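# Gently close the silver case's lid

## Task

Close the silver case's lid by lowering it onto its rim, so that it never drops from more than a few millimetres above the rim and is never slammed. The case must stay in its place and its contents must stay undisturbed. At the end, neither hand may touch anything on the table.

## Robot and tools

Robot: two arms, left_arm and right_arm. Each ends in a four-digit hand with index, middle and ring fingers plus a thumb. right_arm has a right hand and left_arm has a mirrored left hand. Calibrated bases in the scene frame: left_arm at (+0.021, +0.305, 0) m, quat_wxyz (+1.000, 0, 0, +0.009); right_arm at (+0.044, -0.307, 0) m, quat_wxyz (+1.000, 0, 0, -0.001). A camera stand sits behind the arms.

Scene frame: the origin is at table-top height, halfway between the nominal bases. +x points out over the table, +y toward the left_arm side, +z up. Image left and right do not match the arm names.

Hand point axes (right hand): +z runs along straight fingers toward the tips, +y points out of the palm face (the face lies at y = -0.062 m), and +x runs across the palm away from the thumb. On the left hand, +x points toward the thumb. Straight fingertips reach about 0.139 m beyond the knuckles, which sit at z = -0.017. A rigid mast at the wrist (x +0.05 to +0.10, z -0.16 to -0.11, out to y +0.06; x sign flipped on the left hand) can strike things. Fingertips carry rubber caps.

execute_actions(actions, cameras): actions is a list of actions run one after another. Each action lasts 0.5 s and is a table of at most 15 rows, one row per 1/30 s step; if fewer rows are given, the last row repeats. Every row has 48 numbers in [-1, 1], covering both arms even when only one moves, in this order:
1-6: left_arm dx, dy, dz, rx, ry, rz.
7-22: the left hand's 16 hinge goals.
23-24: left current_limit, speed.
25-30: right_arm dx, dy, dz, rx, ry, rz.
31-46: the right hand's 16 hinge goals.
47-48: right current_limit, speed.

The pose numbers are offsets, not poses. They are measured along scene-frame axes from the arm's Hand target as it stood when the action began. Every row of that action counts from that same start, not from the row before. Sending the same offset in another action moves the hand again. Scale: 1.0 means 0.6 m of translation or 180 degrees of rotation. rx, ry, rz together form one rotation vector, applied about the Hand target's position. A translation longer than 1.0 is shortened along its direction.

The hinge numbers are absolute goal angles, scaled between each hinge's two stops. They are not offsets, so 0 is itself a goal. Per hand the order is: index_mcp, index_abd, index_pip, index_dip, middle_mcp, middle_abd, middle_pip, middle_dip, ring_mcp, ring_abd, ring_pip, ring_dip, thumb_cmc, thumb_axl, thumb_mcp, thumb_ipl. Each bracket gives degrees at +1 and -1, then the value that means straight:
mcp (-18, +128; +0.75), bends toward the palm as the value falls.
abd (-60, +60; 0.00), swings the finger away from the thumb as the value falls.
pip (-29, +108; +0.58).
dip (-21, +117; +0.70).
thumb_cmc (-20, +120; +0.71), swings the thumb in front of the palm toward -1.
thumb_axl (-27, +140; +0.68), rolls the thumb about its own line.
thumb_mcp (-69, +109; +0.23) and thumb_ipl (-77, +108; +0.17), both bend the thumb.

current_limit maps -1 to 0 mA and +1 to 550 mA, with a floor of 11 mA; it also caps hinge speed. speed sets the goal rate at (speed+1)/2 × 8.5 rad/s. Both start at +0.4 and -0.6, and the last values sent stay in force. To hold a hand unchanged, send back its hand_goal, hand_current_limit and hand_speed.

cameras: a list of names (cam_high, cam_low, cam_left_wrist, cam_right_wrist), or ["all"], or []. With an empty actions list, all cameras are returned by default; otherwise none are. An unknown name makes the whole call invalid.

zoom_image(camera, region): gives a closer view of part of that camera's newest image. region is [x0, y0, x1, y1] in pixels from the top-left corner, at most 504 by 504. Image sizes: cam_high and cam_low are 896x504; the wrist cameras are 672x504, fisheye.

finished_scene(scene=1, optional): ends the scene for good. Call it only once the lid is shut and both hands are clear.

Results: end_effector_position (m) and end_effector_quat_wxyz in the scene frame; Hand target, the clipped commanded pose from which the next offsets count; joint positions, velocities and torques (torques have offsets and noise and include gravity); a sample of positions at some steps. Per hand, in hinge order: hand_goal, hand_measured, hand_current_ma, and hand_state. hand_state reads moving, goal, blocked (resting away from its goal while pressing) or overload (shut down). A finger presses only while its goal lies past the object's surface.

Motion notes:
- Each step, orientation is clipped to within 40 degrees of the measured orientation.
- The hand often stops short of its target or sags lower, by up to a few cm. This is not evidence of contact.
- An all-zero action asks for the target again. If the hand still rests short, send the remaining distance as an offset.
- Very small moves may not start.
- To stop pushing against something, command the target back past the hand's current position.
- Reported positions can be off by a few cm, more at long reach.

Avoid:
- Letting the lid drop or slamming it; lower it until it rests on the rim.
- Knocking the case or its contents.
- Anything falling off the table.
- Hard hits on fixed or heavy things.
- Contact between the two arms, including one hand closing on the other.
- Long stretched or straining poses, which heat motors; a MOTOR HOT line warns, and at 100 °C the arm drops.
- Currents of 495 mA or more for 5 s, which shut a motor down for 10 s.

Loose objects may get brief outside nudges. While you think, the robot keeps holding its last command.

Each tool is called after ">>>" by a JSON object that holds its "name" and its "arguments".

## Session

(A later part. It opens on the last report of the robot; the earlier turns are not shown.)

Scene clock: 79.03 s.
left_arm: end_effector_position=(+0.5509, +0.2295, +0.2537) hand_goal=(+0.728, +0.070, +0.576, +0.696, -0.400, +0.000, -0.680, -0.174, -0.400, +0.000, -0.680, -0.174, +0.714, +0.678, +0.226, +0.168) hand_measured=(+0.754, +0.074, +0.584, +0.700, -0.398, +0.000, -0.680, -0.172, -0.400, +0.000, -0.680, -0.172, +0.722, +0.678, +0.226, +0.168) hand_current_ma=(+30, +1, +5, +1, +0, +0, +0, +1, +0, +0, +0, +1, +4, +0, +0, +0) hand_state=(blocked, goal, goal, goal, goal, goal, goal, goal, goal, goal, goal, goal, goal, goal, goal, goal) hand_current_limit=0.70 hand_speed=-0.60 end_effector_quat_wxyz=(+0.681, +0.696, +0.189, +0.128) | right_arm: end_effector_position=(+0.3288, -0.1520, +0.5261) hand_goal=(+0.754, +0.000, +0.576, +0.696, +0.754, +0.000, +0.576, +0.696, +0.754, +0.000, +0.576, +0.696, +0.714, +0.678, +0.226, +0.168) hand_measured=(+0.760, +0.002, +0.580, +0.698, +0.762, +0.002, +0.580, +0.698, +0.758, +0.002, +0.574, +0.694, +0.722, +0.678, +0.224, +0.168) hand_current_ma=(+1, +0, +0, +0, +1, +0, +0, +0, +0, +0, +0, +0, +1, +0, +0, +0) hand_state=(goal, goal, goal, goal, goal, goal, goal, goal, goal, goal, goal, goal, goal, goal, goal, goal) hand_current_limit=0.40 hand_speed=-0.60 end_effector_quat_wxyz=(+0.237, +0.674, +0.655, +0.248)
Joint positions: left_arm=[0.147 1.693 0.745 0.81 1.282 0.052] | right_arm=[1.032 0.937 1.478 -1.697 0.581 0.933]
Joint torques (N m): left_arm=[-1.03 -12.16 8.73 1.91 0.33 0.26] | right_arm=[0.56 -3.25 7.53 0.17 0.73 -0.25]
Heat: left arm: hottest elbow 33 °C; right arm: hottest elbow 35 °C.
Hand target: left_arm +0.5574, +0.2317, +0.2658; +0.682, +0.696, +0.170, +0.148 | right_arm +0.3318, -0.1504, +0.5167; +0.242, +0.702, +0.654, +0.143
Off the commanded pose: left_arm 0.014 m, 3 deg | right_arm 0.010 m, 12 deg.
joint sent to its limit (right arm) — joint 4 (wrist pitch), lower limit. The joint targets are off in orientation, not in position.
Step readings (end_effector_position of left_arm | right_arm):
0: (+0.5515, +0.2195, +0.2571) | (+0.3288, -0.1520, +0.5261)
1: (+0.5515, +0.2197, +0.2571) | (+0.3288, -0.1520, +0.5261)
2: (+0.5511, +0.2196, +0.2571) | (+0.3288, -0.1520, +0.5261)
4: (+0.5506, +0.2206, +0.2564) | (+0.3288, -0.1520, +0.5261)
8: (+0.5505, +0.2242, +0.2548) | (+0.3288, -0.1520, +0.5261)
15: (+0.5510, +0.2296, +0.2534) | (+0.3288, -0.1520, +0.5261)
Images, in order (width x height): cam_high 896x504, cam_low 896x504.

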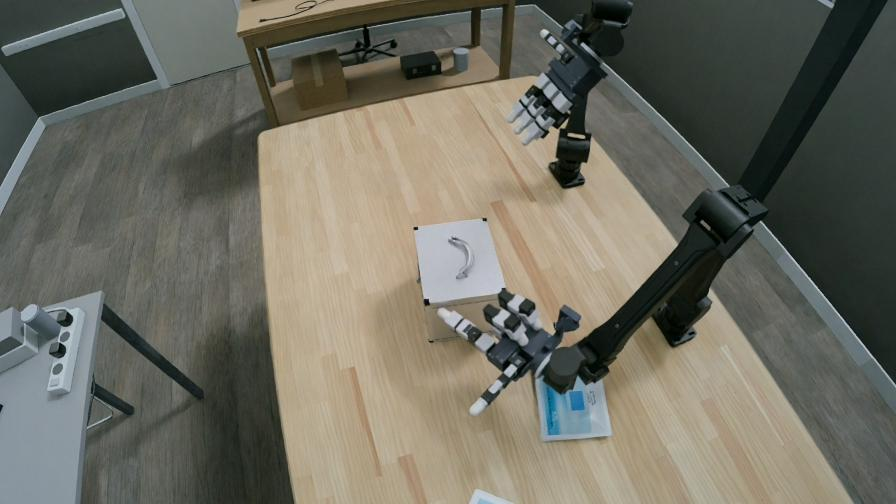

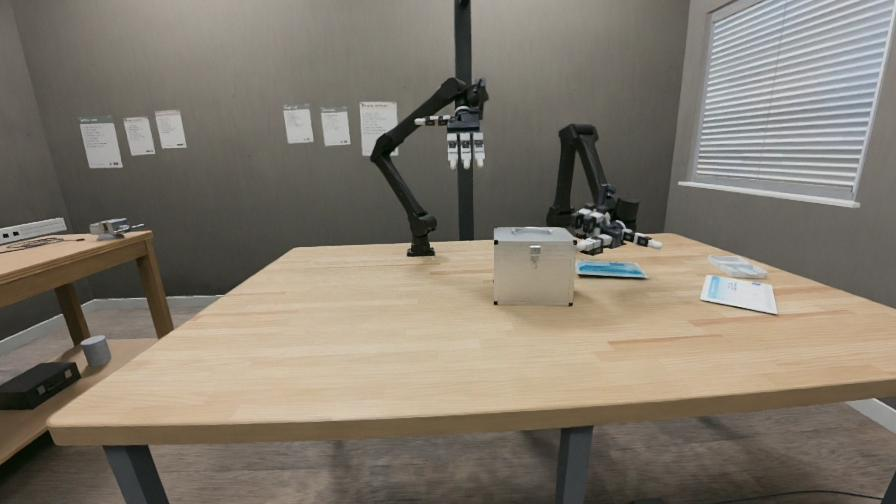

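>>> {"name": "execute_actions", "arguments": {"actions": [[[-0.02,0.08,0.0,0,0,0,0.754,0.0,0.576,0.696,-0.4,0,-0.68,-0.174,-0.4,0,-0.68,-0.174,0.714,0.678,0.226,0.168,0.4,-0.6,0,-0.05,0.0,0,0,0,0.754,0,0.576,0.696,0.754,0,0.576,0.696,0.754,0,0.576,0.696,0.714,0.678,0.226,0.168,0.4,-0.6]],[[-0.04,0.1,0.06,0,0,0,0.754,0.0,0.576,0.696,-0.4,0,-0.68,-0.174,-0.4,0,-0.68,-0.174,0.714,0.678,0.226,0.168,0.4,-0.6,0,-0.05,0.0,0,0,0,0.754,0,0.576,0.696,0.754,0,0.576,0.696,0.754,0,0.576,0.696,0.714,0.678,0.226,0.168,0.4,-0.6]]], "cameras": ["cam_high", "cam_low"]}}

>>> {"name": "zoom_image", "arguments": {"camera": "cam_low", "region": [480, 210, 600, 310]}}

>>> {"name": "zoom_image", "arguments": {"camera": "cam_high", "region": [400, 210, 520, 350]}}

Scene clock: 81.33 s.
left_arm: end_effector_position=(+0.5142, +0.3392, +0.2852) hand_goal=(+0.754, +0.000, +0.576, +0.696, -0.400, +0.000, -0.680, -0.174, -0.400, +0.000, -0.680, -0.174, +0.714, +0.678, +0.226, +0.168) hand_measured=(+0.764, +0.002, +0.582, +0.698, -0.400, +0.000, -0.680, -0.172, -0.400, +0.000, -0.680, -0.172, +0.722, +0.678, +0.226, +0.168) hand_current_ma=(+6, +1, +3, +1, +0, +0, +0, +1, +0, +0, +0, +1, +5, +0, +0, +0) hand_state=(goal, goal, goal, goal, goal, goal, goal, goal, goal, goal, goal, goal, goal, goal, goal, goal) hand_current_limit=0.40 hand_speed=-0.60 end_effector_quat_wxyz=(+0.692, +0.683, +0.190, +0.135) | right_arm: end_effector_position=(+0.3312, -0.2089, +0.5240) hand_goal=(+0.754, +0.000, +0.576, +0.696, +0.754, +0.000, +0.576, +0.696, +0.754, +0.000, +0.576, +0.696, +0.714, +0.678, +0.226, +0.168) hand_measured=(+0.760, +0.002, +0.580, +0.698, +0.762, +0.002, +0.580, +0.698, +0.758, +0.002, +0.574, +0.694, +0.722, +0.678, +0.224, +0.168) hand_current_ma=(+1, +0, +0, +0, +1, +0, +0, +0, +0, +0, +0, +0, +1, +0, +0, +0) hand_state=(goal, goal, goal, goal, goal, goal, goal, goal, goal, goal, goal, goal, goal, goal, goal, goal) hand_current_limit=0.40 hand_speed=-0.60 end_effector_quat_wxyz=(+0.248, +0.678, +0.654, +0.228)
Joint positions: left_arm=[0.409 1.611 0.75 0.687 1.534 0.095] | right_arm=[0.861 0.843 1.431 -1.697 0.527 0.767]
Joint torques (N m): left_arm=[-1.79 -12.28 9.87 0.88 0.37 0.26] | right_arm=[0.5 -2.37 7.46 0.28 0.6 -0.25]
Heat: left arm: hottest elbow 33 °C; right arm: hottest elbow 35 °C.
Hand target: left_arm +0.5215, +0.3397, +0.3019; +0.682, +0.696, +0.170, +0.148 | right_arm +0.3318, -0.2105, +0.5167; +0.242, +0.702, +0.654, +0.143
Off the commanded pose: left_arm 0.018 m, 3 deg | right_arm 0.007 m, 10 deg.
joint sent to its limit (right arm) — joint 4 (wrist pitch), lower limit. The joint targets are off in orientation, not in position.
Step readings (end_effector_position of left_arm | right_arm):
0: (+0.5509, +0.2295, +0.2537) | (+0.3288, -0.1520, +0.5261)
1: (+0.5502, +0.2295, +0.2538) | (+0.3289, -0.1520, +0.5261)
2: (+0.5487, +0.2319, +0.2541) | (+0.3296, -0.1530, +0.5254)
4: (+0.5432, +0.2397, +0.2553) | (+0.3311, -0.1570, +0.5219)
8: (+0.5405, +0.2677, +0.2562) | (+0.3336, -0.1707, +0.5188)
15: (+0.5394, +0.2807, +0.2549) | (+0.3311, -0.1784, +0.5236)
16: (+0.5387, +0.2804, +0.2547) | (+0.3311, -0.1786, +0.5237)
17: (+0.5357, +0.2813, +0.2553) | (+0.3316, -0.1794, +0.5229)
19: (+0.5281, +0.2880, +0.2597) | (+0.3328, -0.1848, +0.5197)
23: (+0.5181, +0.3210, +0.2775) | (+0.3338, -0.2017, +0.5193)
30: (+0.5141, +0.3392, +0.2867) | (+0.3307, -0.2096, +0.5240)
Images, in order (width x height): cam_high 896x504, cam_low 896x504.

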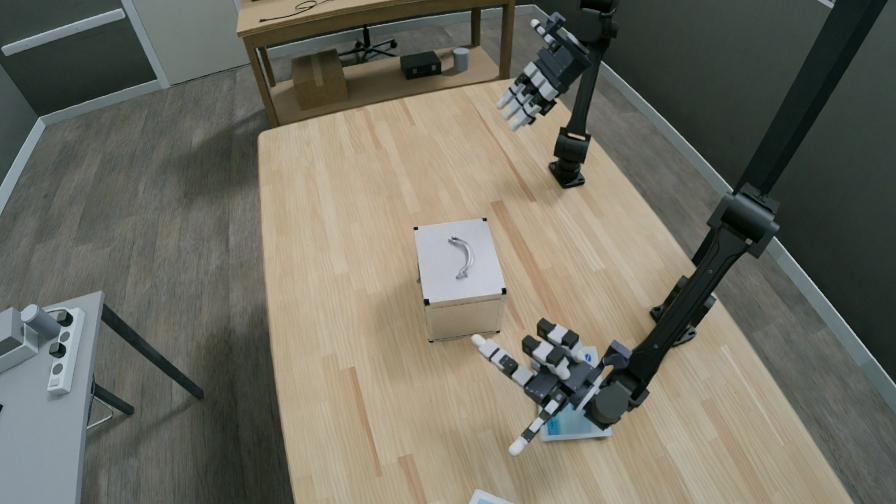

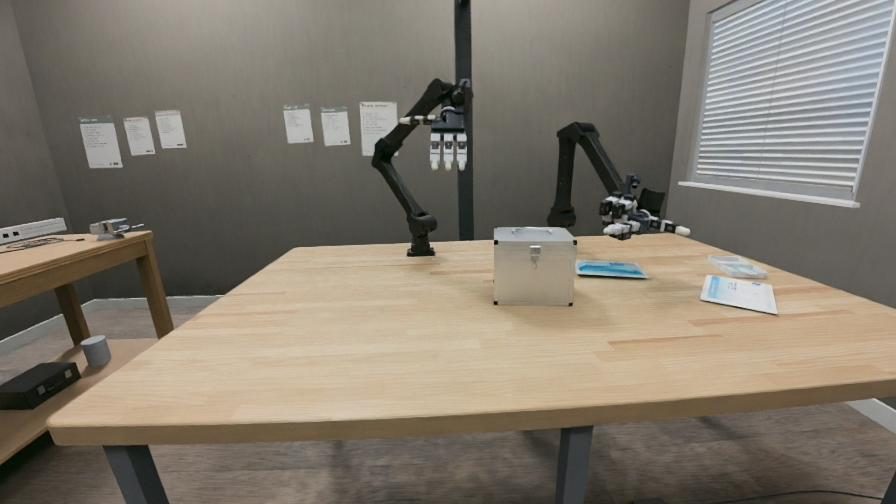

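Scaled by 4.200 from the camera's 896x504 image, which has a finer 1280x720 frame.

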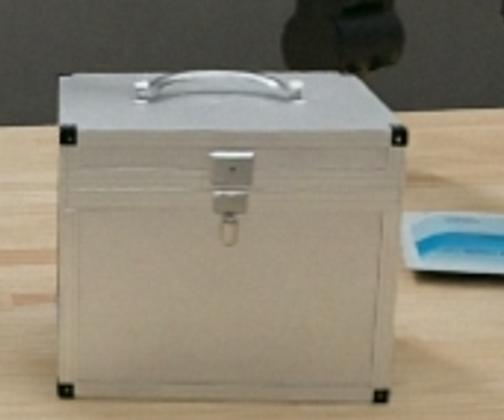

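Scaled by 3.600 from the camera's 896x504 image, which has a finer 1280x720 frame.

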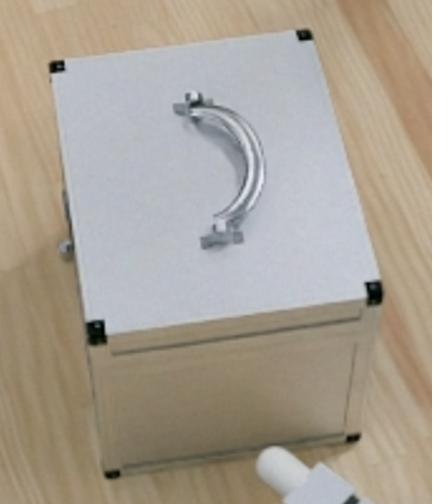

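>>> {"name": "finished_scene", "arguments": {}}

The scene is finished: the task was done.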